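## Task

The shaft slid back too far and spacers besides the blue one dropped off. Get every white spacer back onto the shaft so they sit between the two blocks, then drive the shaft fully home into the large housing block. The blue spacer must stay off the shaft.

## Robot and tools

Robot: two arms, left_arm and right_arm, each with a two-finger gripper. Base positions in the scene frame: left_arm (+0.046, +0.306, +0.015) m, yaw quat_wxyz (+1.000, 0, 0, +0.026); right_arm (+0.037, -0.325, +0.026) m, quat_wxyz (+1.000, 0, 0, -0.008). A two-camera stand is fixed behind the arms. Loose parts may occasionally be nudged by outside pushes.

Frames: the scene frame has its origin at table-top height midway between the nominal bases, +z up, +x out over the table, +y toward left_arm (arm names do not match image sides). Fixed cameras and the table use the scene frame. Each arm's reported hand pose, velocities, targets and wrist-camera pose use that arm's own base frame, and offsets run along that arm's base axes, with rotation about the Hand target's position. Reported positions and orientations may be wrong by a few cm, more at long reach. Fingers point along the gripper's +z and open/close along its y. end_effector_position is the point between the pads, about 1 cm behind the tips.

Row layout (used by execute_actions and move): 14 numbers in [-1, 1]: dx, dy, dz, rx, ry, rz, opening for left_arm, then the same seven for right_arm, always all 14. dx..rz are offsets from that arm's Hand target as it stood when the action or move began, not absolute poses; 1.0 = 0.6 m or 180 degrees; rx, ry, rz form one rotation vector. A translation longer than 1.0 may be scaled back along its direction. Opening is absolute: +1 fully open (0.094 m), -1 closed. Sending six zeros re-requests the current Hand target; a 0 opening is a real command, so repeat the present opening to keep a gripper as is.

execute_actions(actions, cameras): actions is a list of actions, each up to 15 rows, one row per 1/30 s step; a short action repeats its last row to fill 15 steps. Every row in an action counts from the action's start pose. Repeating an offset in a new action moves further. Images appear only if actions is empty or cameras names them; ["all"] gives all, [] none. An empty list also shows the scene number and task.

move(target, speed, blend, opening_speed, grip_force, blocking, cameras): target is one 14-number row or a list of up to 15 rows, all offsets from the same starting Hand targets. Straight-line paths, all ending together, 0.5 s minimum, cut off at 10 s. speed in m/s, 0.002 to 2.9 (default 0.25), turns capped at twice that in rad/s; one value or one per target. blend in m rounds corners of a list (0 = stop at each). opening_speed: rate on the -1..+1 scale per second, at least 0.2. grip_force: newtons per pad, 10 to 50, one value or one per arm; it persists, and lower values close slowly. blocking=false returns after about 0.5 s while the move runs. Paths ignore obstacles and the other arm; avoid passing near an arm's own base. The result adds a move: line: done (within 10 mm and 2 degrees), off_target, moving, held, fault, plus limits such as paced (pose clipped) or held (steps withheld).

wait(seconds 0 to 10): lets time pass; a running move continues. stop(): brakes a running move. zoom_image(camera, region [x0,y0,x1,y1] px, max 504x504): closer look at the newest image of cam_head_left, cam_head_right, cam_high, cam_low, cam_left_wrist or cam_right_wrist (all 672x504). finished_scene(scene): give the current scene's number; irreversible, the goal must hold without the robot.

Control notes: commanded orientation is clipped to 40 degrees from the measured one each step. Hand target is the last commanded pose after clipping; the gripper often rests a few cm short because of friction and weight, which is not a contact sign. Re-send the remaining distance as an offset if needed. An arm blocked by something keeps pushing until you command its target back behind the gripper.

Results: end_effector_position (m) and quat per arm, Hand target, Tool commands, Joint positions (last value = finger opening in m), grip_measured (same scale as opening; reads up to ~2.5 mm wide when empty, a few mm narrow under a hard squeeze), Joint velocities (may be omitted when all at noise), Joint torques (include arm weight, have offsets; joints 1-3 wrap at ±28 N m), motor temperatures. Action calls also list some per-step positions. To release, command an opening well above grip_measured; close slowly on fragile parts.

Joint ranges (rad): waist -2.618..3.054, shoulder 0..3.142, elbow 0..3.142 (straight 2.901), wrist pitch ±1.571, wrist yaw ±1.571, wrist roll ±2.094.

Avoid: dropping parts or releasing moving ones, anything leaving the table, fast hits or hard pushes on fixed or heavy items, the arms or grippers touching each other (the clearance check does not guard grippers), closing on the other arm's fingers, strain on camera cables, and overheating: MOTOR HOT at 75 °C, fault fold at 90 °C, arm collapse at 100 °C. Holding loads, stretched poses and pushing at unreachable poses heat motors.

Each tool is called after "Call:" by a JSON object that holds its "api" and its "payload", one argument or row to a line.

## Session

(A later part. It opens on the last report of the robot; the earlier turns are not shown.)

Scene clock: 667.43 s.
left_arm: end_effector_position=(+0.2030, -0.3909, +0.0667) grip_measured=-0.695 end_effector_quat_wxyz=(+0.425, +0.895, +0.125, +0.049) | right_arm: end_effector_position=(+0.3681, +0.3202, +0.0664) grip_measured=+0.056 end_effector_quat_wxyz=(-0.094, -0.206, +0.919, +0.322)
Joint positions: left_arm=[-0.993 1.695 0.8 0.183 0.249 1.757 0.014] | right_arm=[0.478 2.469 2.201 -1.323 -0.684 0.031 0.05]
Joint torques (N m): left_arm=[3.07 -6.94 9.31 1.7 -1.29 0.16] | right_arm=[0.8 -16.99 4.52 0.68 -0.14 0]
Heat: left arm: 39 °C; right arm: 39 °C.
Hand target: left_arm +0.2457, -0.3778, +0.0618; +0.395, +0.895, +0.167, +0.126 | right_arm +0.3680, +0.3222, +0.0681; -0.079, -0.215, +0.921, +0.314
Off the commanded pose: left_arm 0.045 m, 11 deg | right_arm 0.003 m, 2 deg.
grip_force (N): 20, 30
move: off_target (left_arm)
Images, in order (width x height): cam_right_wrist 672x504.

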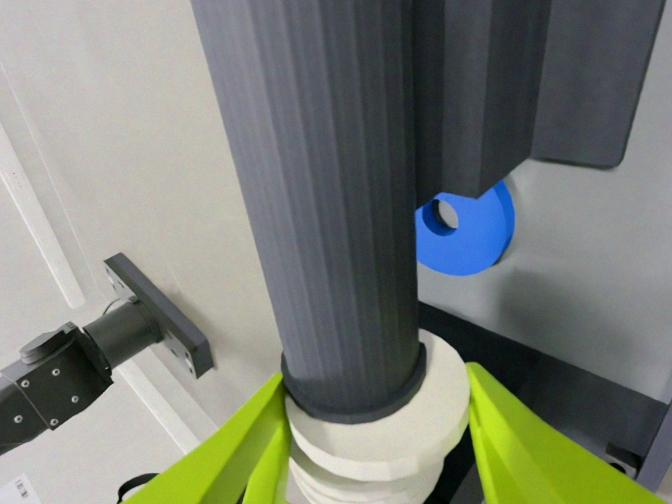

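Call:
{"api": "zoom_image", "payload": {
  "camera": "cam_right_wrist",
  "region": [270, 320, 490, 504]
}}

Call:
{"api": "wait", "payload": {
  "seconds": 0.1,
  "cameras": ["cam_high","cam_low"]
}}

Call:
{"api": "zoom_image", "payload": {
  "camera": "cam_high",
  "region": [300, 235, 350, 285]
}}

Call:
{"api": "zoom_image", "payload": {
  "camera": "cam_low",
  "region": [284, 232, 344, 268]
}}

Scaled by 2.291 from the camera's 672x504 image, which has a finer 960x720 frame.

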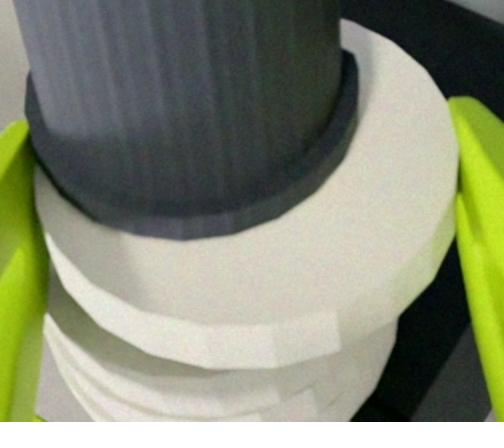

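Scene clock: 669.23 s.
left_arm: end_effector_position=(+0.2030, -0.3909, +0.0667) grip_measured=-0.695 end_effector_quat_wxyz=(+0.425, +0.895, +0.125, +0.049) | right_arm: end_effector_position=(+0.3681, +0.3202, +0.0664) grip_measured=+0.056 end_effector_quat_wxyz=(-0.094, -0.206, +0.919, +0.322)
Joint positions: left_arm=[-0.993 1.695 0.8 0.183 0.249 1.757 0.014] | right_arm=[0.478 2.469 2.201 -1.323 -0.684 0.031 0.05]
Joint torques (N m): left_arm=[3.08 -6.94 9.31 1.71 -1.29 0.16] | right_arm=[0.79 -16.99 4.51 0.69 -0.14 0]
Heat: left arm: 39 °C; right arm: 39 °C.
Hand target: left_arm +0.2457, -0.3778, +0.0618; +0.395, +0.895, +0.167, +0.126 | right_arm +0.3680, +0.3222, +0.0681; -0.079, -0.215, +0.921, +0.314
Tool commands: left_gripper/opening=-0.85 right_gripper/opening=-0.06
Off the commanded pose: left_arm 0.045 m, 11 deg | right_arm 0.003 m, 2 deg.
grip_force (N): 20, 30
wait: 0.10 s; at rest from the start
Images, in order (width x height): cam_high 672x504, cam_low 672x504.

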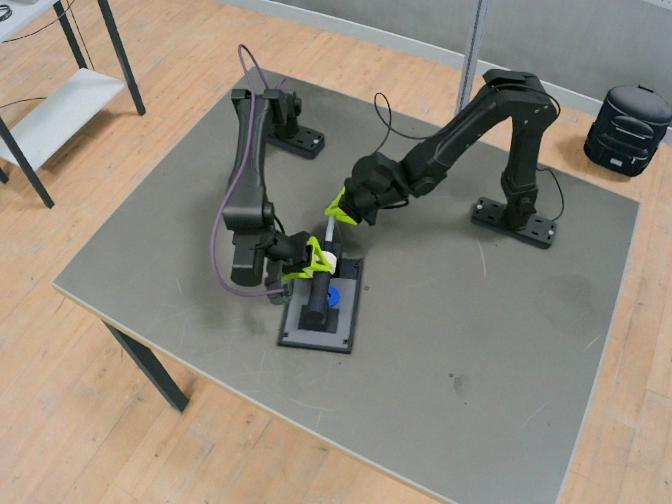

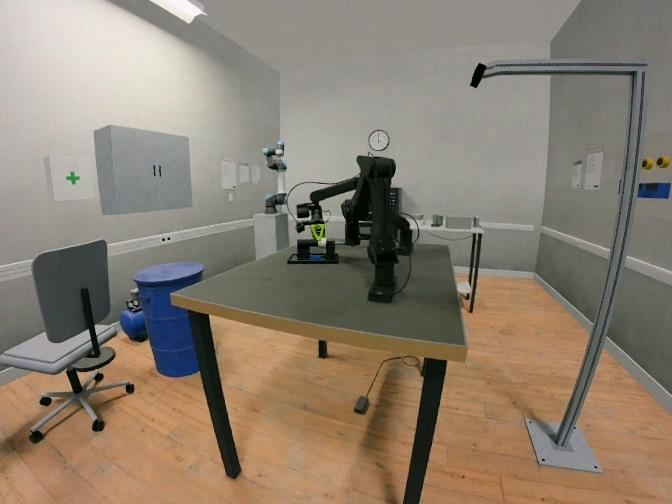

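Scaled by 10.080 from the camera's 672x504 image, which has a finer 960x720 frame.

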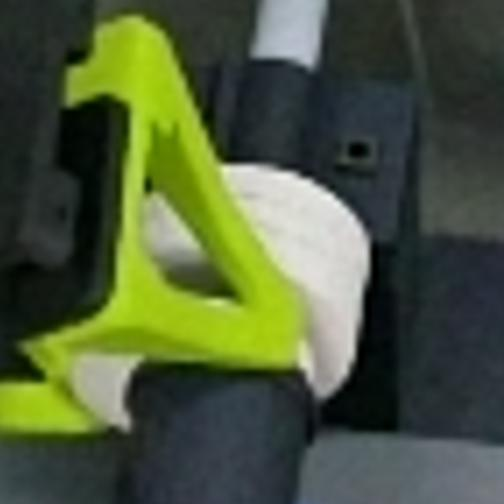

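Scaled by 8.400 from the camera's 672x504 image, which has a finer 960x720 frame.

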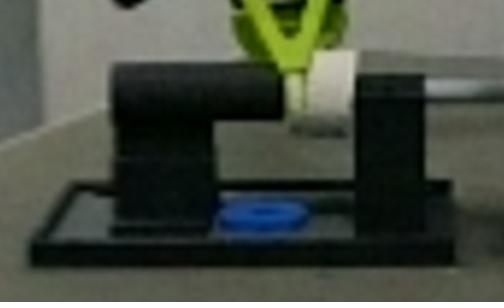

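Call:
{"api": "wait", "payload": {
  "seconds": 0,
  "cameras": ["cam_right_wrist"]
}}

Call:
{"api": "zoom_image", "payload": {
  "camera": "cam_right_wrist",
  "region": [275, 404, 375, 504]
}}

Call:
{"api": "zoom_image", "payload": {
  "camera": "cam_right_wrist",
  "region": [380, 404, 480, 504]
}}

Scene clock: 675.83 s.
left_arm: end_effector_position=(+0.2030, -0.3909, +0.0667) grip_measured=-0.695 end_effector_quat_wxyz=(+0.425, +0.895, +0.125, +0.049) | right_arm: end_effector_position=(+0.3681, +0.3202, +0.0664) grip_measured=+0.056 end_effector_quat_wxyz=(-0.094, -0.206, +0.919, +0.322)
Joint positions: left_arm=[-0.993 1.695 0.8 0.183 0.249 1.757 0.014] | right_arm=[0.478 2.469 2.201 -1.323 -0.684 0.031 0.05]
Joint torques (N m): left_arm=[3.08 -6.94 9.29 1.7 -1.29 0.16] | right_arm=[0.8 -16.98 4.49 0.68 -0.14 -0.01]
Heat: left arm: 39 °C; right arm: 41 °C.
Hand target: left_arm +0.2457, -0.3778, +0.0618; +0.395, +0.895, +0.167, +0.126 | right_arm +0.3680, +0.3222, +0.0681; -0.079, -0.215, +0.921, +0.314
Tool commands: left_gripper/opening=-0.85 right_gripper/opening=-0.06
Off the commanded pose: left_arm 0.045 m, 11 deg | right_arm 0.003 m, 2 deg.
grip_force (N): 20, 30
Images, in order (width x height): cam_right_wrist 672x504.

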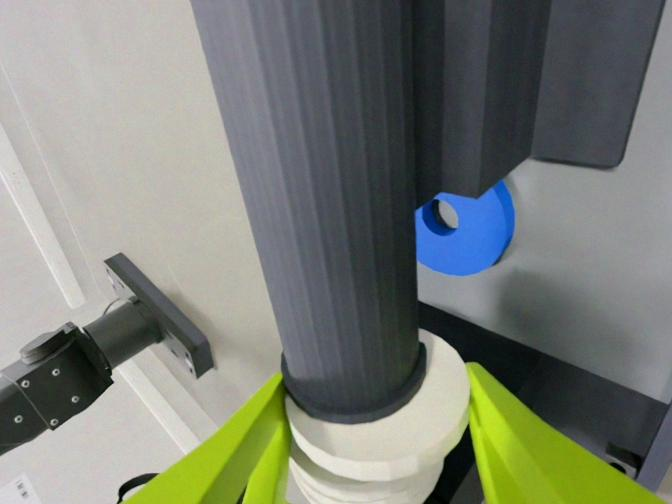

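Scaled by 5.040 from the camera's 672x504 image, which has a finer 960x720 frame.

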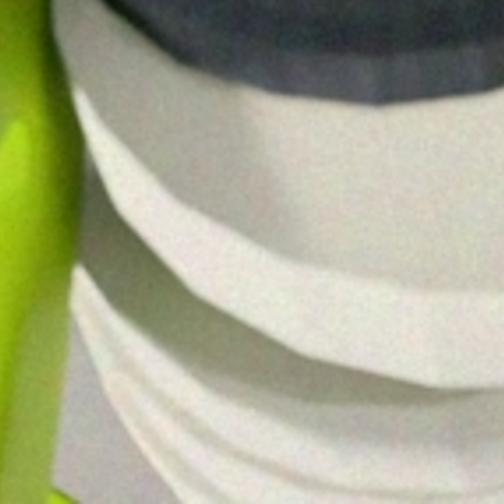

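Scaled by 5.040 from the camera's 672x504 image, which has a finer 960x720 frame.

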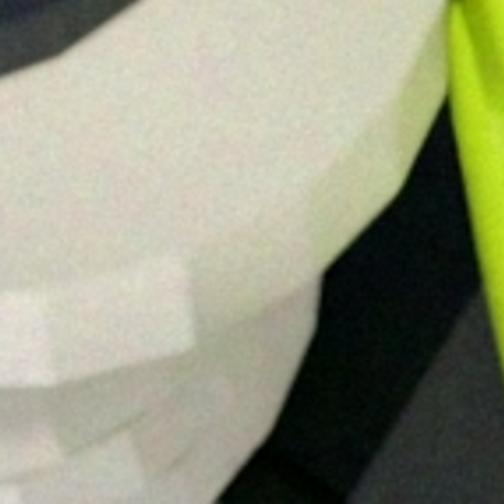

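Call:
{"api": "move", "payload": {
  "target": [0,0,0,0,0,0,-0.85,-0.0067,0.0117,-0.0008,0,0,0,-0.06],
  "speed": 0.05,
  "cameras": ["cam_right_wrist"]
}}

Call:
{"api": "zoom_image", "payload": {
  "camera": "cam_right_wrist",
  "region": [270, 320, 490, 504]
}}

Scene clock: 684.07 s.
left_arm: end_effector_position=(+0.2030, -0.3909, +0.0667) grip_measured=-0.695 end_effector_quat_wxyz=(+0.425, +0.895, +0.125, +0.049) | right_arm: end_effector_position=(+0.3652, +0.3290, +0.0616) grip_measured=+0.056 end_effector_quat_wxyz=(-0.093, -0.202, +0.920, +0.322)
Joint positions: left_arm=[-0.993 1.695 0.8 0.183 0.249 1.757 0.014] | right_arm=[0.497 2.469 2.183 -1.286 -0.683 0.064 0.05]
Joint torques (N m): left_arm=[3.08 -6.94 9.31 1.7 -1.3 0.16] | right_arm=[0.62 -17.72 4.88 0.54 -0.14 -0.12]
Motor temperatures (°C): left_arm=[26 28 38 39 31 23 28] | right_arm=[25 43 29 27 24 25 25]
Heat: left arm: 39 °C; right arm: 43 °C.
Hand target: left_arm +0.2457, -0.3778, +0.0618; +0.395, +0.895, +0.167, +0.126 | right_arm +0.3638, +0.3294, +0.0676; -0.079, -0.215, +0.921, +0.314
Off the commanded pose: left_arm 0.045 m, 11 deg | right_arm 0.006 m, 2 deg.
grip_force (N): 20, 30
move: off_target (left_arm)
Images, in order (width x height): cam_right_wrist 672x504.

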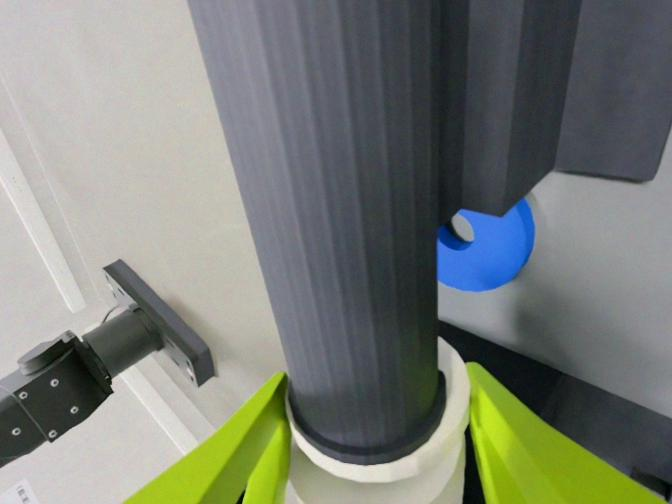

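Scaled by 2.291 from the camera's 672x504 image, which has a finer 960x720 frame.

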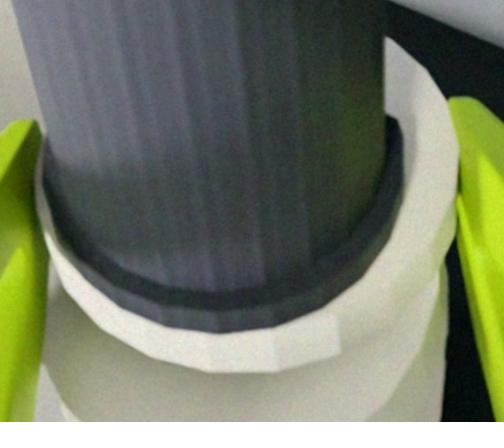

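Call:
{"api": "move", "payload": {
  "target": [0,0,0,0,0,0,-0.85,-0.002,-0.002,0.01,0,0,0,-0.06],
  "speed": 0.05,
  "cameras": ["cam_right_wrist"]
}}

Call:
{"api": "zoom_image", "payload": {
  "camera": "cam_right_wrist",
  "region": [270, 320, 490, 504]
}}

Scene clock: 686.23 s.
left_arm: end_effector_position=(+0.2030, -0.3909, +0.0667) grip_measured=-0.695 end_effector_quat_wxyz=(+0.425, +0.895, +0.125, +0.049) | right_arm: end_effector_position=(+0.3652, +0.3290, +0.0616) grip_measured=+0.056 end_effector_quat_wxyz=(-0.093, -0.202, +0.920, +0.322)
Joint positions: left_arm=[-0.993 1.695 0.8 0.183 0.249 1.757 0.014] | right_arm=[0.497 2.469 2.183 -1.286 -0.683 0.064 0.05]
Joint torques (N m): left_arm=[3.1 -6.93 9.29 1.71 -1.29 0.16] | right_arm=[0.55 -18.76 5.19 0.38 -0.14 -0.13]
Heat: left arm: 39 °C; right arm: 43 °C.
Hand target: left_arm +0.2457, -0.3778, +0.0618; +0.395, +0.895, +0.167, +0.126 | right_arm +0.3626, +0.3282, +0.0736; -0.079, -0.215, +0.921, +0.314
Off the commanded pose: left_arm 0.045 m, 11 deg | right_arm 0.012 m, 2 deg.
grip_force (N): 20, 30
move: off_target (left_arm, right_arm)
Images, in order (width x height): cam_right_wrist 672x504.

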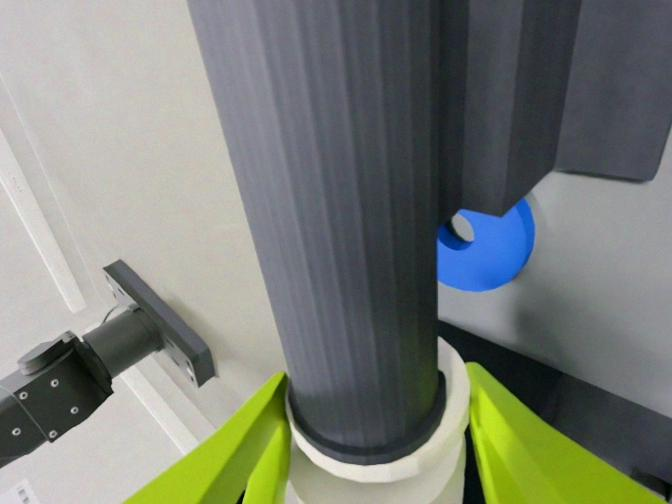

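Scaled by 2.291 from the camera's 672x504 image, which has a finer 960x720 frame.

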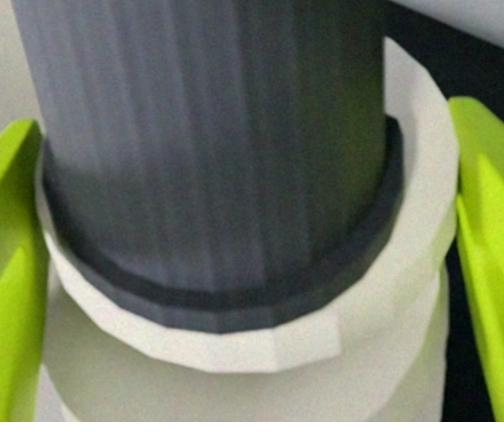

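Call:
{"api": "move", "payload": {
  "target": [0,0,0,0,0,0,-0.85,0,0,0.01,0,0,0,-0.06],
  "speed": 0.03
}}

Call:
{"api": "move", "payload": {
  "target": [0,0,0,0,0,0,-0.85,0,0,0.008,0,0,0,-0.06],
  "speed": 0.03
}}

Scene clock: 687.30 s.
left_arm: end_effector_position=(+0.2030, -0.3909, +0.0667) grip_measured=-0.695 end_effector_quat_wxyz=(+0.425, +0.895, +0.125, +0.049) | right_arm: end_effector_position=(+0.3651, +0.3290, +0.0616) grip_measured=+0.056 end_effector_quat_wxyz=(-0.094, -0.202, +0.920, +0.322)
Joint positions: left_arm=[-0.993 1.695 0.8 0.183 0.249 1.757 0.014] | right_arm=[0.497 2.469 2.183 -1.286 -0.683 0.065 0.05]
Joint torques (N m): left_arm=[3.1 -6.94 9.31 1.71 -1.29 0.16] | right_arm=[0.57 -19.06 6.48 0.19 -0.14 -0.13]
Heat: left arm: 39 °C; right arm: 43 °C.
Hand target: left_arm +0.2457, -0.3778, +0.0618; +0.395, +0.895, +0.167, +0.126 | right_arm +0.3626, +0.3282, +0.0796; -0.079, -0.215, +0.921, +0.314
Off the commanded pose: left_arm 0.045 m, 11 deg | right_arm 0.018 m, 2 deg.
grip_force (N): 20, 30
move: off_target (left_arm, right_arm)

Scene clock: 688.00 s.
left_arm: end_effector_position=(+0.2030, -0.3909, +0.0667) grip_measured=-0.695 end_effector_quat_wxyz=(+0.425, +0.895, +0.125, +0.049) | right_arm: end_effector_position=(+0.3650, +0.3289, +0.0616) grip_measured=+0.056 end_effector_quat_wxyz=(-0.094, -0.201, +0.920, +0.322)
Joint positions: left_arm=[-0.993 1.695 0.8 0.183 0.249 1.757 0.014] | right_arm=[0.497 2.469 2.183 -1.287 -0.683 0.067 0.05]
Joint torques (N m): left_arm=[3.1 -6.94 9.33 1.7 -1.3 0.17] | right_arm=[0.55 -19.29 7.57 0.05 -0.14 -0.14]
Heat: left arm: 39 °C; right arm: 44 °C.
Hand target: left_arm +0.2457, -0.3778, +0.0618; +0.395, +0.895, +0.167, +0.126 | right_arm +0.3627, +0.3282, +0.0844; -0.079, -0.215, +0.921, +0.314
Off the commanded pose: left_arm 0.045 m, 11 deg | right_arm 0.023 m, 3 deg.
grip_force (N): 20, 30
move: off_target (left_arm, right_arm)

Call:
{"api": "move", "payload": {
  "target": [0,0,0,0,0,0,-0.85,0,0,0.007,0,0,0,-0.06],
  "speed": 0.03
}}

Call:
{"api": "move", "payload": {
  "target": [0,0,0,0,0,0,-0.85,0,0,0.006,0,0,0,-0.06],
  "speed": 0.03
}}

Scene clock: 691.03 s.
left_arm: end_effector_position=(+0.2030, -0.3909, +0.0667) grip_measured=-0.695 end_effector_quat_wxyz=(+0.425, +0.895, +0.125, +0.049) | right_arm: end_effector_position=(+0.3645, +0.3282, +0.0621) grip_measured=+0.056 end_effector_quat_wxyz=(-0.096, -0.200, +0.921, +0.320)
Joint positions: left_arm=[-0.993 1.695 0.8 0.183 0.249 1.757 0.014] | right_arm=[0.497 2.469 2.186 -1.294 -0.68 0.067 0.05]
Joint torques (N m): left_arm=[3.07 -6.97 9.31 1.7 -1.29 0.16] | right_arm=[0.59 -19.48 8.36 -0.02 -0.16 -0.13]
Heat: left arm: 39 °C; right arm: 44 °C.
Hand target: left_arm +0.2457, -0.3778, +0.0618; +0.395, +0.895, +0.167, +0.126 | right_arm +0.3627, +0.3282, +0.0886; -0.079, -0.215, +0.921, +0.314
Off the commanded pose: left_arm 0.045 m, 11 deg | right_arm 0.027 m, 3 deg.
grip_force (N): 20, 30
move: off_target (left_arm, right_arm)

Scene clock: 691.90 s.
left_arm: end_effector_position=(+0.2030, -0.3909, +0.0667) grip_measured=-0.695 end_effector_quat_wxyz=(+0.425, +0.895, +0.125, +0.049) | right_arm: end_effector_position=(+0.3651, +0.3263, +0.0638) grip_measured=+0.056 end_effector_quat_wxyz=(-0.095, -0.200, +0.924, +0.313)
Joint positions: left_arm=[-0.993 1.695 0.8 0.183 0.249 1.757 0.014] | right_arm=[0.497 2.469 2.199 -1.31 -0.666 0.067 0.05]
Joint torques (N m): left_arm=[3.08 -6.95 9.32 1.7 -1.29 0.16] | right_arm=[0.58 -19.36 8.62 -0.03 -0.3 -0.14]
Heat: left arm: 39 °C; right arm: 45 °C.
Hand target: left_arm +0.2457, -0.3778, +0.0618; +0.395, +0.895, +0.167, +0.126 | right_arm +0.3627, +0.3282, +0.0922; -0.079, -0.215, +0.921, +0.314
Off the commanded pose: left_arm 0.045 m, 11 deg | right_arm 0.029 m, 3 deg.
grip_force (N): 20, 30
move: off_target (left_arm, right_arm)

Call:
{"api": "move", "payload": {
  "target": [0,0,0,0,0,0,-0.85,-0.002,0.002,0.005,0,0,0,-0.06],
  "speed": 0.03,
  "cameras": ["cam_right_wrist"]
}}

Call:
{"api": "zoom_image", "payload": {
  "camera": "cam_right_wrist",
  "region": [270, 320, 490, 504]
}}

Scene clock: 693.03 s.
left_arm: end_effector_position=(+0.2030, -0.3909, +0.0667) grip_measured=-0.695 end_effector_quat_wxyz=(+0.425, +0.895, +0.125, +0.049) | right_arm: end_effector_position=(+0.3646, +0.3262, +0.0648) grip_measured=+0.056 end_effector_quat_wxyz=(-0.095, -0.201, +0.924, +0.310)
Joint positions: left_arm=[-0.993 1.695 0.8 0.183 0.249 1.757 0.014] | right_arm=[0.499 2.469 2.205 -1.317 -0.661 0.067 0.05]
Joint torques (N m): left_arm=[3.08 -6.95 9.29 1.71 -1.29 0.16] | right_arm=[0.7 -19.64 8.65 -0.03 -0.35 -0.1]
Heat: left arm: 39 °C; right arm: 45 °C.
Hand target: left_arm +0.2457, -0.3778, +0.0618; +0.395, +0.895, +0.167, +0.126 | right_arm +0.3614, +0.3293, +0.0951; -0.079, -0.215, +0.921, +0.314
Off the commanded pose: left_arm 0.045 m, 11 deg | right_arm 0.031 m, 3 deg.
grip_force (N): 20, 30
move: off_target (left_arm, right_arm)
Images, in order (width x height): cam_right_wrist 672x504.

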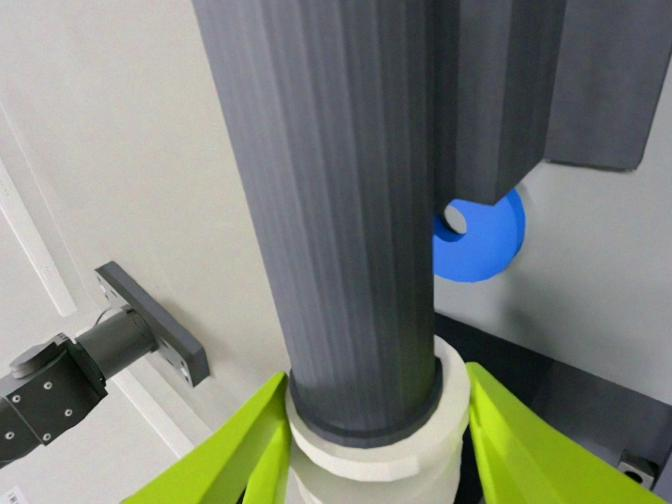

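Scaled by 2.291 from the camera's 672x504 image, which has a finer 960x720 frame.

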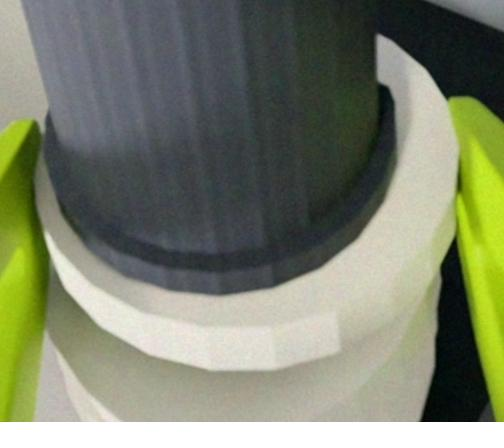

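Call:
{"api": "move", "payload": {
  "target": [0,0,0,0,0,0,-0.85,-0.005,0.0032,0.0047,0.0052,0.0061,-0.0002,-0.06],
  "speed": 0.03,
  "cameras": ["cam_right_wrist"]
}}

Call:
{"api": "zoom_image", "payload": {
  "camera": "cam_right_wrist",
  "region": [270, 320, 490, 504]
}}

Scene clock: 696.23 s.
left_arm: end_effector_position=(+0.2030, -0.3909, +0.0667) grip_measured=-0.695 end_effector_quat_wxyz=(+0.425, +0.895, +0.125, +0.049) | right_arm: end_effector_position=(+0.3645, +0.3262, +0.0648) grip_measured=+0.056 end_effector_quat_wxyz=(-0.095, -0.201, +0.924, +0.310)
Joint positions: left_arm=[-0.993 1.695 0.8 0.183 0.249 1.757 0.014] | right_arm=[0.499 2.469 2.205 -1.318 -0.661 0.067 0.05]
Joint torques (N m): left_arm=[3.1 -6.93 9.31 1.71 -1.3 0.16] | right_arm=[0.65 -19.48 8.9 -0.12 -0.59 -0.1]
Heat: left arm: 39 °C; right arm: 46 °C.
Hand target: left_arm +0.2457, -0.3778, +0.0618; +0.395, +0.895, +0.167, +0.126 | right_arm +0.3585, +0.3312, +0.0979; -0.086, -0.213, +0.918, +0.324
Off the commanded pose: left_arm 0.045 m, 11 deg | right_arm 0.034 m, 2 deg.
grip_force (N): 20, 30
move: off_target (left_arm, right_arm)
Images, in order (width x height): cam_right_wrist 672x504.

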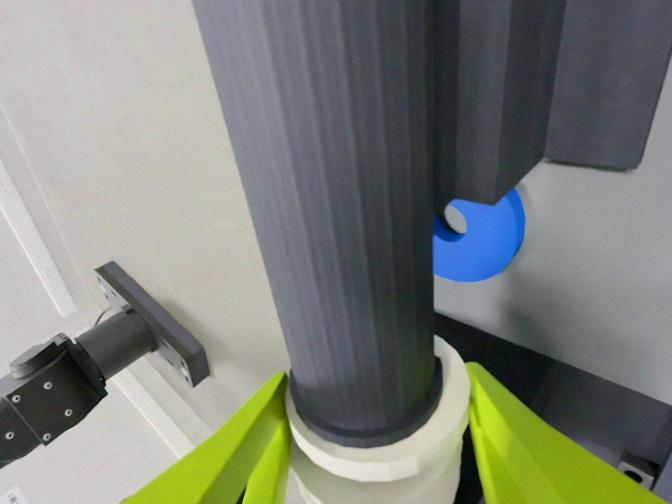

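Scaled by 2.291 from the camera's 672x504 image, which has a finer 960x720 frame.

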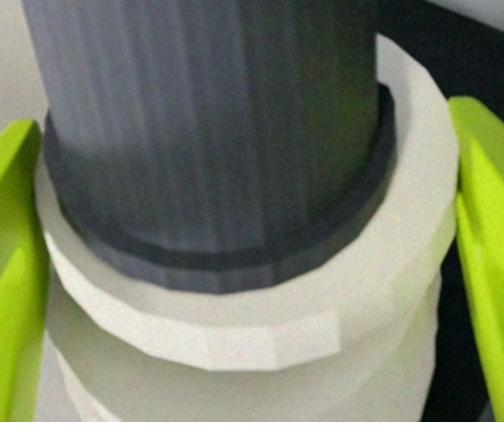

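Call:
{"api": "move", "payload": {
  "target": [0,0,0,0,0,0,-0.85,-0.005,0.0032,0.0047,0.0052,0.0061,-0.0002,-0.06],
  "speed": 0.03
}}

Call:
{"api": "move", "payload": {
  "target": [0,0,0,0,0,0,-0.85,-0.005,0.0032,0.0047,0.0052,0.0061,-0.0002,-0.06],
  "speed": 0.03
}}

Scene clock: 697.30 s.
left_arm: end_effector_position=(+0.2030, -0.3909, +0.0667) grip_measured=-0.695 end_effector_quat_wxyz=(+0.425, +0.895, +0.125, +0.049) | right_arm: end_effector_position=(+0.3620, +0.3267, +0.0661) grip_measured=+0.056 end_effector_quat_wxyz=(-0.101, -0.199, +0.923, +0.314)
Joint positions: left_arm=[-0.993 1.695 0.8 0.183 0.249 1.757 0.014] | right_arm=[0.499 2.469 2.205 -1.327 -0.673 0.067 0.05]
Joint torques (N m): left_arm=[3.07 -6.94 9.32 1.7 -1.29 0.17] | right_arm=[0.61 -19.51 8.84 -0.13 -0.72 -0.09]
Heat: left arm: 39 °C; right arm: 46 °C.
Hand target: left_arm +0.2457, -0.3778, +0.0618; +0.395, +0.895, +0.167, +0.126 | right_arm +0.3555, +0.3332, +0.1008; -0.093, -0.210, +0.915, +0.333
Off the commanded pose: left_arm 0.045 m, 11 deg | right_arm 0.036 m, 3 deg.
grip_force (N): 20, 30
move: off_target (left_arm, right_arm)

Scene clock: 698.00 s.
left_arm: end_effector_position=(+0.2030, -0.3909, +0.0667) grip_measured=-0.695 end_effector_quat_wxyz=(+0.425, +0.895, +0.125, +0.049) | right_arm: end_effector_position=(+0.3616, +0.3273, +0.0667) grip_measured=+0.056 end_effector_quat_wxyz=(-0.102, -0.199, +0.922, +0.317)
Joint positions: left_arm=[-0.993 1.695 0.8 0.183 0.249 1.757 0.014] | right_arm=[0.499 2.469 2.205 -1.327 -0.678 0.067 0.05]
Joint torques (N m): left_arm=[3.08 -6.94 9.31 1.71 -1.3 0.16] | right_arm=[0.58 -19.58 8.72 -0.2 -0.91 -0.07]
Heat: left arm: 39 °C; right arm: 46 °C.
Hand target: left_arm +0.2457, -0.3778, +0.0618; +0.395, +0.895, +0.167, +0.126 | right_arm +0.3525, +0.3351, +0.1036; -0.100, -0.207, +0.911, +0.343
Off the commanded pose: left_arm 0.045 m, 11 deg | right_arm 0.039 m, 3 deg.
grip_force (N): 20, 30
move: off_target (left_arm, right_arm)

Call:
{"api": "wait", "payload": {
  "seconds": 0,
  "cameras": ["cam_right_wrist"]
}}

Call:
{"api": "zoom_image", "payload": {
  "camera": "cam_right_wrist",
  "region": [270, 320, 490, 504]
}}

Scene clock: 698.27 s.
left_arm: end_effector_position=(+0.2030, -0.3909, +0.0667) grip_measured=-0.695 end_effector_quat_wxyz=(+0.425, +0.895, +0.125, +0.049) | right_arm: end_effector_position=(+0.3616, +0.3273, +0.0667) grip_measured=+0.056 end_effector_quat_wxyz=(-0.102, -0.199, +0.922, +0.317)
Joint positions: left_arm=[-0.993 1.695 0.8 0.183 0.249 1.757 0.014] | right_arm=[0.499 2.469 2.205 -1.327 -0.678 0.067 0.05]
Joint torques (N m): left_arm=[3.08 -6.93 9.29 1.7 -1.29 0.16] | right_arm=[0.59 -19.58 8.72 -0.19 -0.91 -0.07]
Heat: left arm: 39 °C; right arm: 46 °C.
Hand target: left_arm +0.2457, -0.3778, +0.0618; +0.395, +0.895, +0.167, +0.126 | right_arm +0.3525, +0.3351, +0.1036; -0.100, -0.207, +0.911, +0.343
Tool commands: left_gripper/opening=-0.85 right_gripper/opening=-0.06
Off the commanded pose: left_arm 0.045 m, 11 deg | right_arm 0.039 m, 3 deg.
grip_force (N): 20, 30
Images, in order (width x height): cam_right_wrist 672x504.

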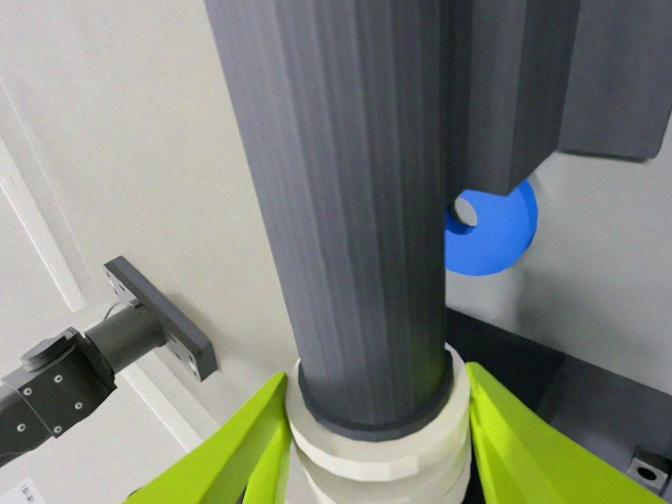

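Scaled by 2.291 from the camera's 672x504 image, which has a finer 960x720 frame.

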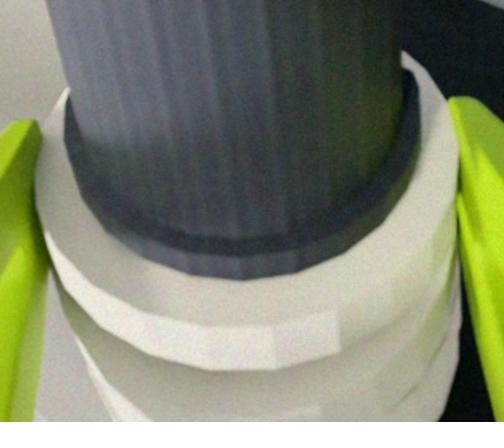

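Call:
{"api": "move", "payload": {
  "target": [0,0,0,0,0,0,-0.85,-0.00593,-0.00303,0.001,-0.00302,0.00592,0,-0.06],
  "speed": 0.03
}}

Call:
{"api": "move", "payload": {
  "target": [0,0,0,0,0,0,-0.85,-0.003,-0.0015,0.001,-0.0015,0.003,0,-0.06],
  "speed": 0.03
}}

Scene clock: 701.83 s.
left_arm: end_effector_position=(+0.2030, -0.3909, +0.0667) grip_measured=-0.695 end_effector_quat_wxyz=(+0.425, +0.895, +0.125, +0.049) | right_arm: end_effector_position=(+0.3614, +0.3272, +0.0667) grip_measured=+0.056 end_effector_quat_wxyz=(-0.103, -0.199, +0.922, +0.317)
Joint positions: left_arm=[-0.993 1.695 0.8 0.183 0.249 1.757 0.014] | right_arm=[0.499 2.469 2.205 -1.328 -0.678 0.068 0.05]
Joint torques (N m): left_arm=[3.08 -6.94 9.32 1.71 -1.3 0.17] | right_arm=[0.62 -19.45 8.99 -0.4 -0.91 -0.04]
Heat: left arm: 39 °C; right arm: 47 °C.
Hand target: left_arm +0.2457, -0.3778, +0.0618; +0.395, +0.895, +0.167, +0.126 | right_arm +0.3489, +0.3332, +0.1042; -0.109, -0.203, +0.912, +0.340
Off the commanded pose: left_arm 0.045 m, 11 deg | right_arm 0.040 m, 3 deg.
grip_force (N): 20, 30
move: off_target (left_arm, right_arm)

Scene clock: 702.53 s.
left_arm: end_effector_position=(+0.2030, -0.3909, +0.0667) grip_measured=-0.695 end_effector_quat_wxyz=(+0.425, +0.895, +0.125, +0.049) | right_arm: end_effector_position=(+0.3611, +0.3269, +0.0676) grip_measured=+0.056 end_effector_quat_wxyz=(-0.104, -0.198, +0.922, +0.316)
Joint positions: left_arm=[-0.993 1.695 0.8 0.183 0.249 1.757 0.014] | right_arm=[0.499 2.469 2.209 -1.334 -0.678 0.069 0.05]
Joint torques (N m): left_arm=[3.07 -6.94 9.31 1.7 -1.3 0.16] | right_arm=[0.62 -19.34 9.01 -0.48 -0.94 -0.05]
Heat: left arm: 39 °C; right arm: 47 °C.
Hand target: left_arm +0.2457, -0.3778, +0.0618; +0.395, +0.895, +0.167, +0.126 | right_arm +0.3471, +0.3323, +0.1048; -0.114, -0.202, +0.912, +0.339
Off the commanded pose: left_arm 0.045 m, 11 deg | right_arm 0.040 m, 3 deg.
grip_force (N): 20, 30
move: off_target (left_arm, right_arm)

Call:
{"api": "move", "payload": {
  "target": [0,0,0,0,0,0,-0.85,-0.003,-0.0015,-0.002,-0.0015,0.003,0,-0.06],
  "speed": 0.03,
  "cameras": ["cam_right_wrist"]
}}

Call:
{"api": "zoom_image", "payload": {
  "camera": "cam_right_wrist",
  "region": [270, 320, 490, 504]
}}

Scene clock: 704.60 s.
left_arm: end_effector_position=(+0.2030, -0.3909, +0.0667) grip_measured=-0.695 end_effector_quat_wxyz=(+0.425, +0.895, +0.125, +0.049) | right_arm: end_effector_position=(+0.3610, +0.3269, +0.0676) grip_measured=+0.056 end_effector_quat_wxyz=(-0.104, -0.197, +0.922, +0.316)
Joint positions: left_arm=[-0.993 1.695 0.8 0.183 0.249 1.757 0.014] | right_arm=[0.499 2.469 2.209 -1.335 -0.678 0.07 0.05]
Joint torques (N m): left_arm=[3.08 -6.95 9.31 1.7 -1.29 0.16] | right_arm=[0.62 -19.22 8.73 -0.53 -0.94 -0.05]
Motor temperatures (°C): left_arm=[26 28 38 39 32 23 28] | right_arm=[25 48 30 27 24 25 25]
Heat: left arm: 39 °C; right arm: 48 °C.
Hand target: left_arm +0.2457, -0.3778, +0.0618; +0.395, +0.895, +0.167, +0.126 | right_arm +0.3453, +0.3314, +0.1036; -0.119, -0.200, +0.912, +0.338
Off the commanded pose: left_arm 0.045 m, 11 deg | right_arm 0.039 m, 3 deg.
grip_force (N): 20, 30
move: off_target (left_arm, right_arm)
Images, in order (width x height): cam_right_wrist 672x504.

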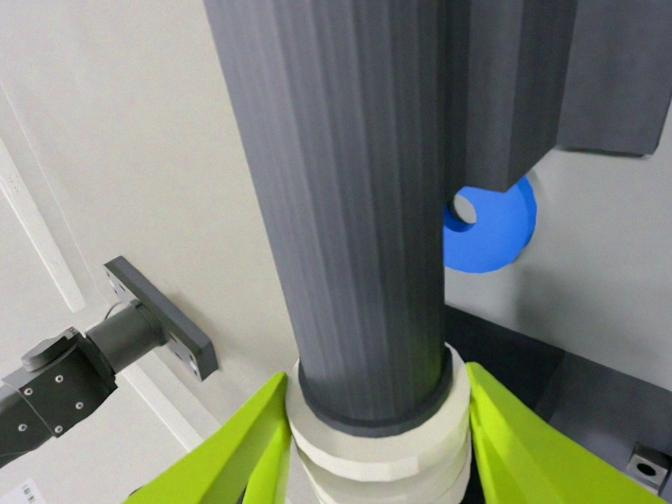

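Scaled by 2.291 from the camera's 672x504 image, which has a finer 960x720 frame.

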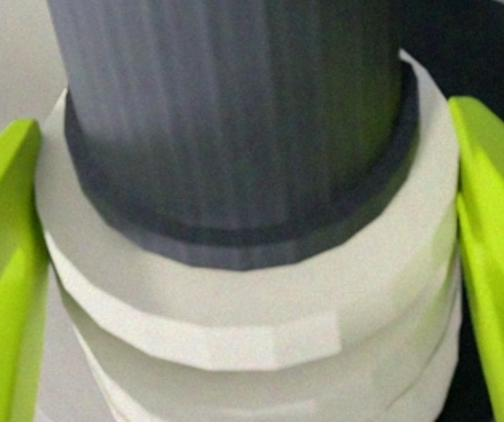

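Call:
{"api": "zoom_image", "payload": {
  "camera": "cam_right_wrist",
  "region": [280, 404, 380, 504]
}}

Call:
{"api": "zoom_image", "payload": {
  "camera": "cam_right_wrist",
  "region": [380, 404, 480, 504]
}}

Scaled by 5.040 from the camera's 672x504 image, which has a finer 960x720 frame.

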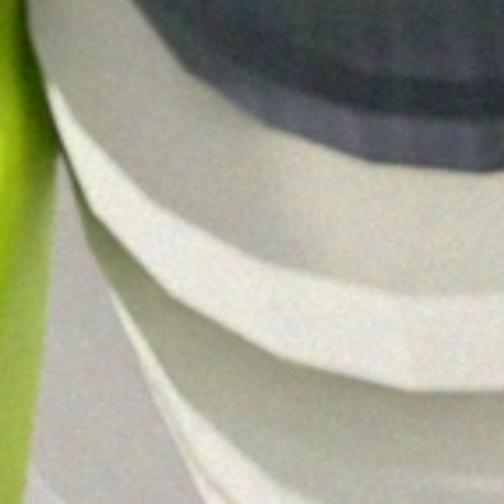

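Scaled by 5.040 from the camera's 672x504 image, which has a finer 960x720 frame.

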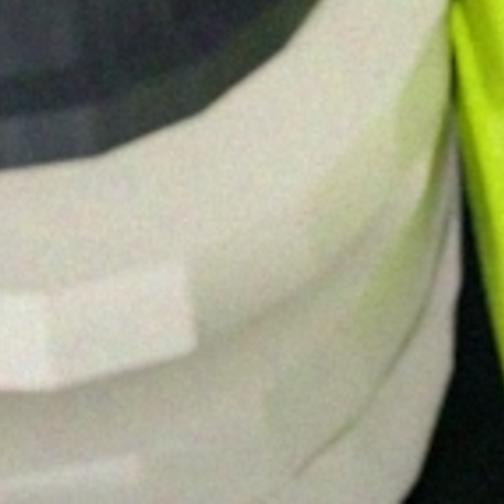

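Call:
{"api": "wait", "payload": {
  "seconds": 0,
  "cameras": ["cam_high","cam_low","cam_head_left","cam_head_right"]
}}

Call:
{"api": "zoom_image", "payload": {
  "camera": "cam_high",
  "region": [300, 235, 350, 285]
}}

Call:
{"api": "zoom_image", "payload": {
  "camera": "cam_low",
  "region": [300, 230, 340, 260]
}}

Call:
{"api": "zoom_image", "payload": {
  "camera": "cam_head_right",
  "region": [290, 110, 370, 180]
}}

Scene clock: 715.10 s.
left_arm: end_effector_position=(+0.2030, -0.3909, +0.0667) grip_measured=-0.695 end_effector_quat_wxyz=(+0.425, +0.895, +0.125, +0.049) | right_arm: end_effector_position=(+0.3610, +0.3269, +0.0676) grip_measured=+0.056 end_effector_quat_wxyz=(-0.104, -0.197, +0.922, +0.316)
Joint positions: left_arm=[-0.993 1.695 0.8 0.183 0.249 1.757 0.014] | right_arm=[0.499 2.469 2.209 -1.335 -0.678 0.07 0.05]
Joint torques (N m): left_arm=[3.07 -6.94 9.31 1.71 -1.29 0.16] | right_arm=[0.62 -19.25 8.73 -0.53 -0.93 -0.05]
Heat: left arm: 39 °C; right arm: 49 °C.
Hand target: left_arm +0.2457, -0.3778, +0.0618; +0.395, +0.895, +0.167, +0.126 | right_arm +0.3453, +0.3314, +0.1036; -0.119, -0.200, +0.912, +0.338
Tool commands: left_gripper/opening=-0.85 right_gripper/opening=-0.06
Off the commanded pose: left_arm 0.045 m, 11 deg | right_arm 0.039 m, 3 deg.
grip_force (N): 20, 30
Images, in order (width x height): cam_head_left 672x504, cam_head_right 672x504, cam_high 672x504, cam_low 672x504.

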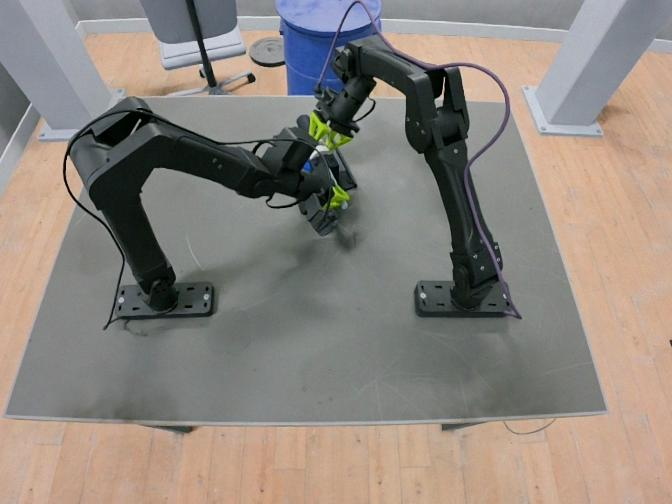

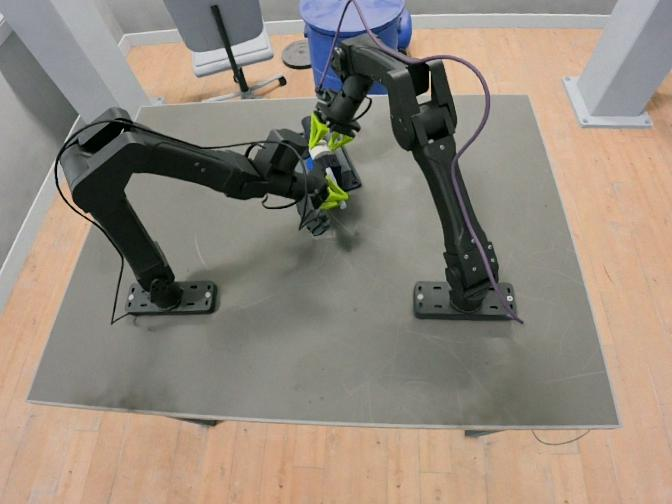

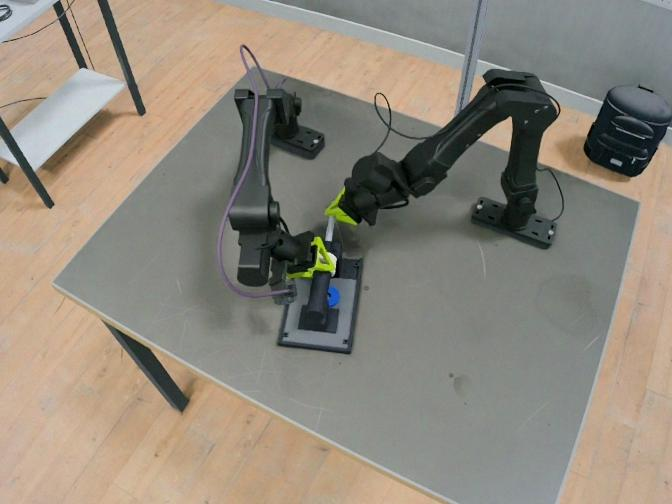

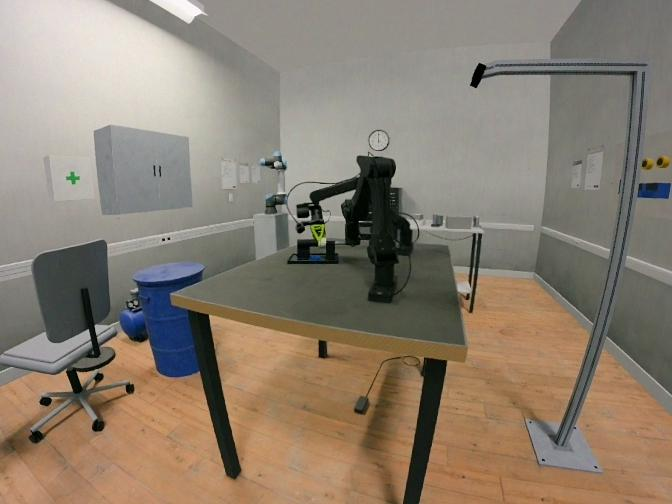

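Scaled by 10.080 from the camera's 672x504 image, which has a finer 960x720 frame.

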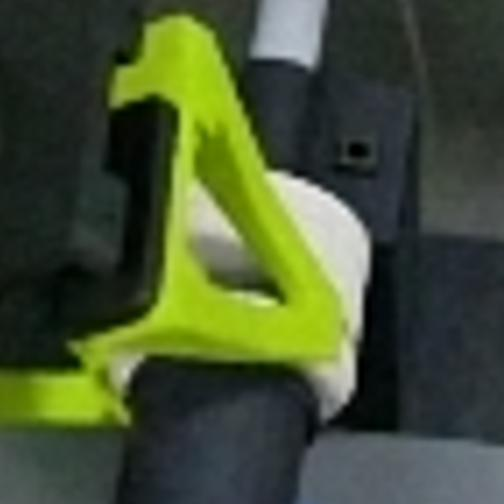

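Scaled by 12.600 from the camera's 672x504 image, which has a finer 960x720 frame.

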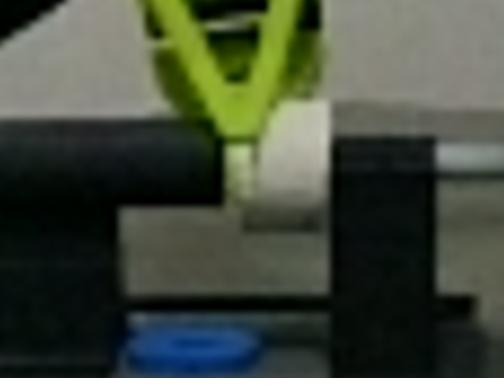

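Scaled by 6.300 from the camera's 672x504 image, which has a finer 960x720 frame.

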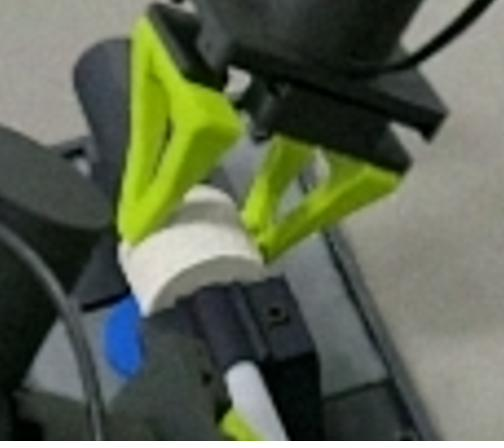

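Call:
{"api": "zoom_image", "payload": {
  "camera": "cam_head_right",
  "region": [304, 132, 340, 164]
}}

Call:
{"api": "zoom_image", "payload": {
  "camera": "cam_head_left",
  "region": [300, 132, 336, 164]
}}

Scaled by 14.000 from the camera's 672x504 image, which has a finer 960x720 frame.

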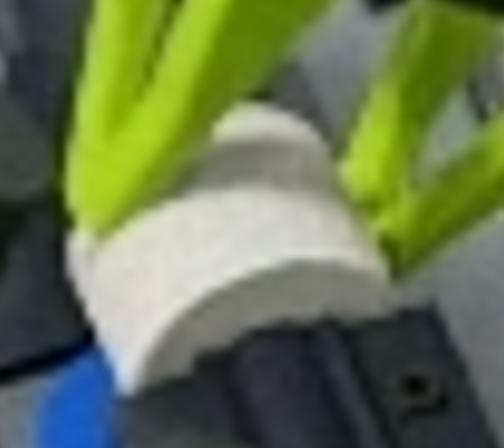

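Scaled by 14.000 from the camera's 672x504 image, which has a finer 960x720 frame.

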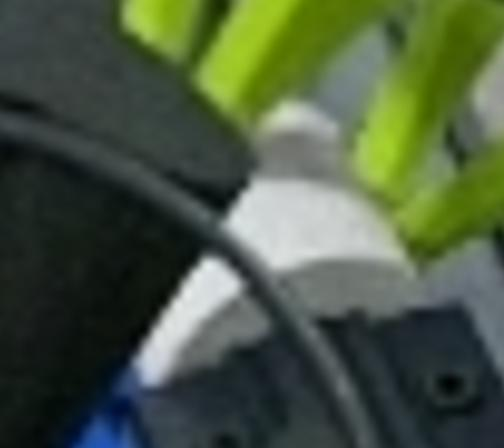

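Call:
{"api": "move", "payload": {
  "target": [0,0,0,0,0,0,-0.85,0,0,0,0.0068,-0.0143,0,-0.06],
  "speed": 0.05
}}

Call:
{"api": "move", "payload": {
  "target": [0,0,0,0,0,0,-0.85,0,0,0,0.0068,-0.0143,0,-0.06],
  "speed": 0.05
}}

Scene clock: 730.90 s.
left_arm: end_effector_position=(+0.2030, -0.3909, +0.0667) grip_measured=-0.695 end_effector_quat_wxyz=(+0.425, +0.895, +0.125, +0.049) | right_arm: end_effector_position=(+0.3612, +0.3270, +0.0677) grip_measured=+0.056 end_effector_quat_wxyz=(-0.095, -0.200, +0.922, +0.318)
Joint positions: left_arm=[-0.993 1.695 0.8 0.183 0.249 1.757 0.014] | right_arm=[0.499 2.446 2.168 -1.297 -0.678 0.07 0.05]
Joint torques (N m): left_arm=[3.08 -6.95 9.32 1.7 -1.29 0.16] | right_arm=[0.7 -21.75 5.23 -0.05 -0.9 -0.11]
Heat: left arm: 39 °C; right arm: 51 °C.
Hand target: left_arm +0.2457, -0.3778, +0.0618; +0.395, +0.895, +0.167, +0.126 | right_arm +0.3454, +0.3315, +0.1035; -0.096, -0.209, +0.911, +0.343
Off the commanded pose: left_arm 0.045 m, 11 deg | right_arm 0.040 m, 3 deg.
grip_force (N): 20, 30
move: off_target (left_arm, right_arm)

Scene clock: 731.80 s.
left_arm: end_effector_position=(+0.2032, -0.3910, +0.0669) grip_measured=-0.695 end_effector_quat_wxyz=(+0.426, +0.895, +0.125, +0.050) | right_arm: end_effector_position=(+0.3607, +0.3267, +0.0683) grip_measured=+0.056 end_effector_quat_wxyz=(-0.075, -0.208, +0.920, +0.324)
Joint positions: left_arm=[-0.993 1.695 0.801 0.183 0.248 1.757 0.014] | right_arm=[0.499 2.391 2.073 -1.211 -0.678 0.07 0.05]
Joint torques (N m): left_arm=[3.08 -6.93 9.25 1.71 -1.29 0.16] | right_arm=[0.77 -21.46 5.31 0.09 -0.86 -0.1]
Heat: left arm: 39 °C; right arm: 51 °C.
Hand target: left_arm +0.2457, -0.3778, +0.0618; +0.395, +0.895, +0.167, +0.126 | right_arm +0.3454, +0.3315, +0.1035; -0.073, -0.217, +0.909, +0.348
Off the commanded pose: left_arm 0.045 m, 11 deg | right_arm 0.039 m, 3 deg.
grip_force (N): 20, 30
move: off_target (left_arm, right_arm)


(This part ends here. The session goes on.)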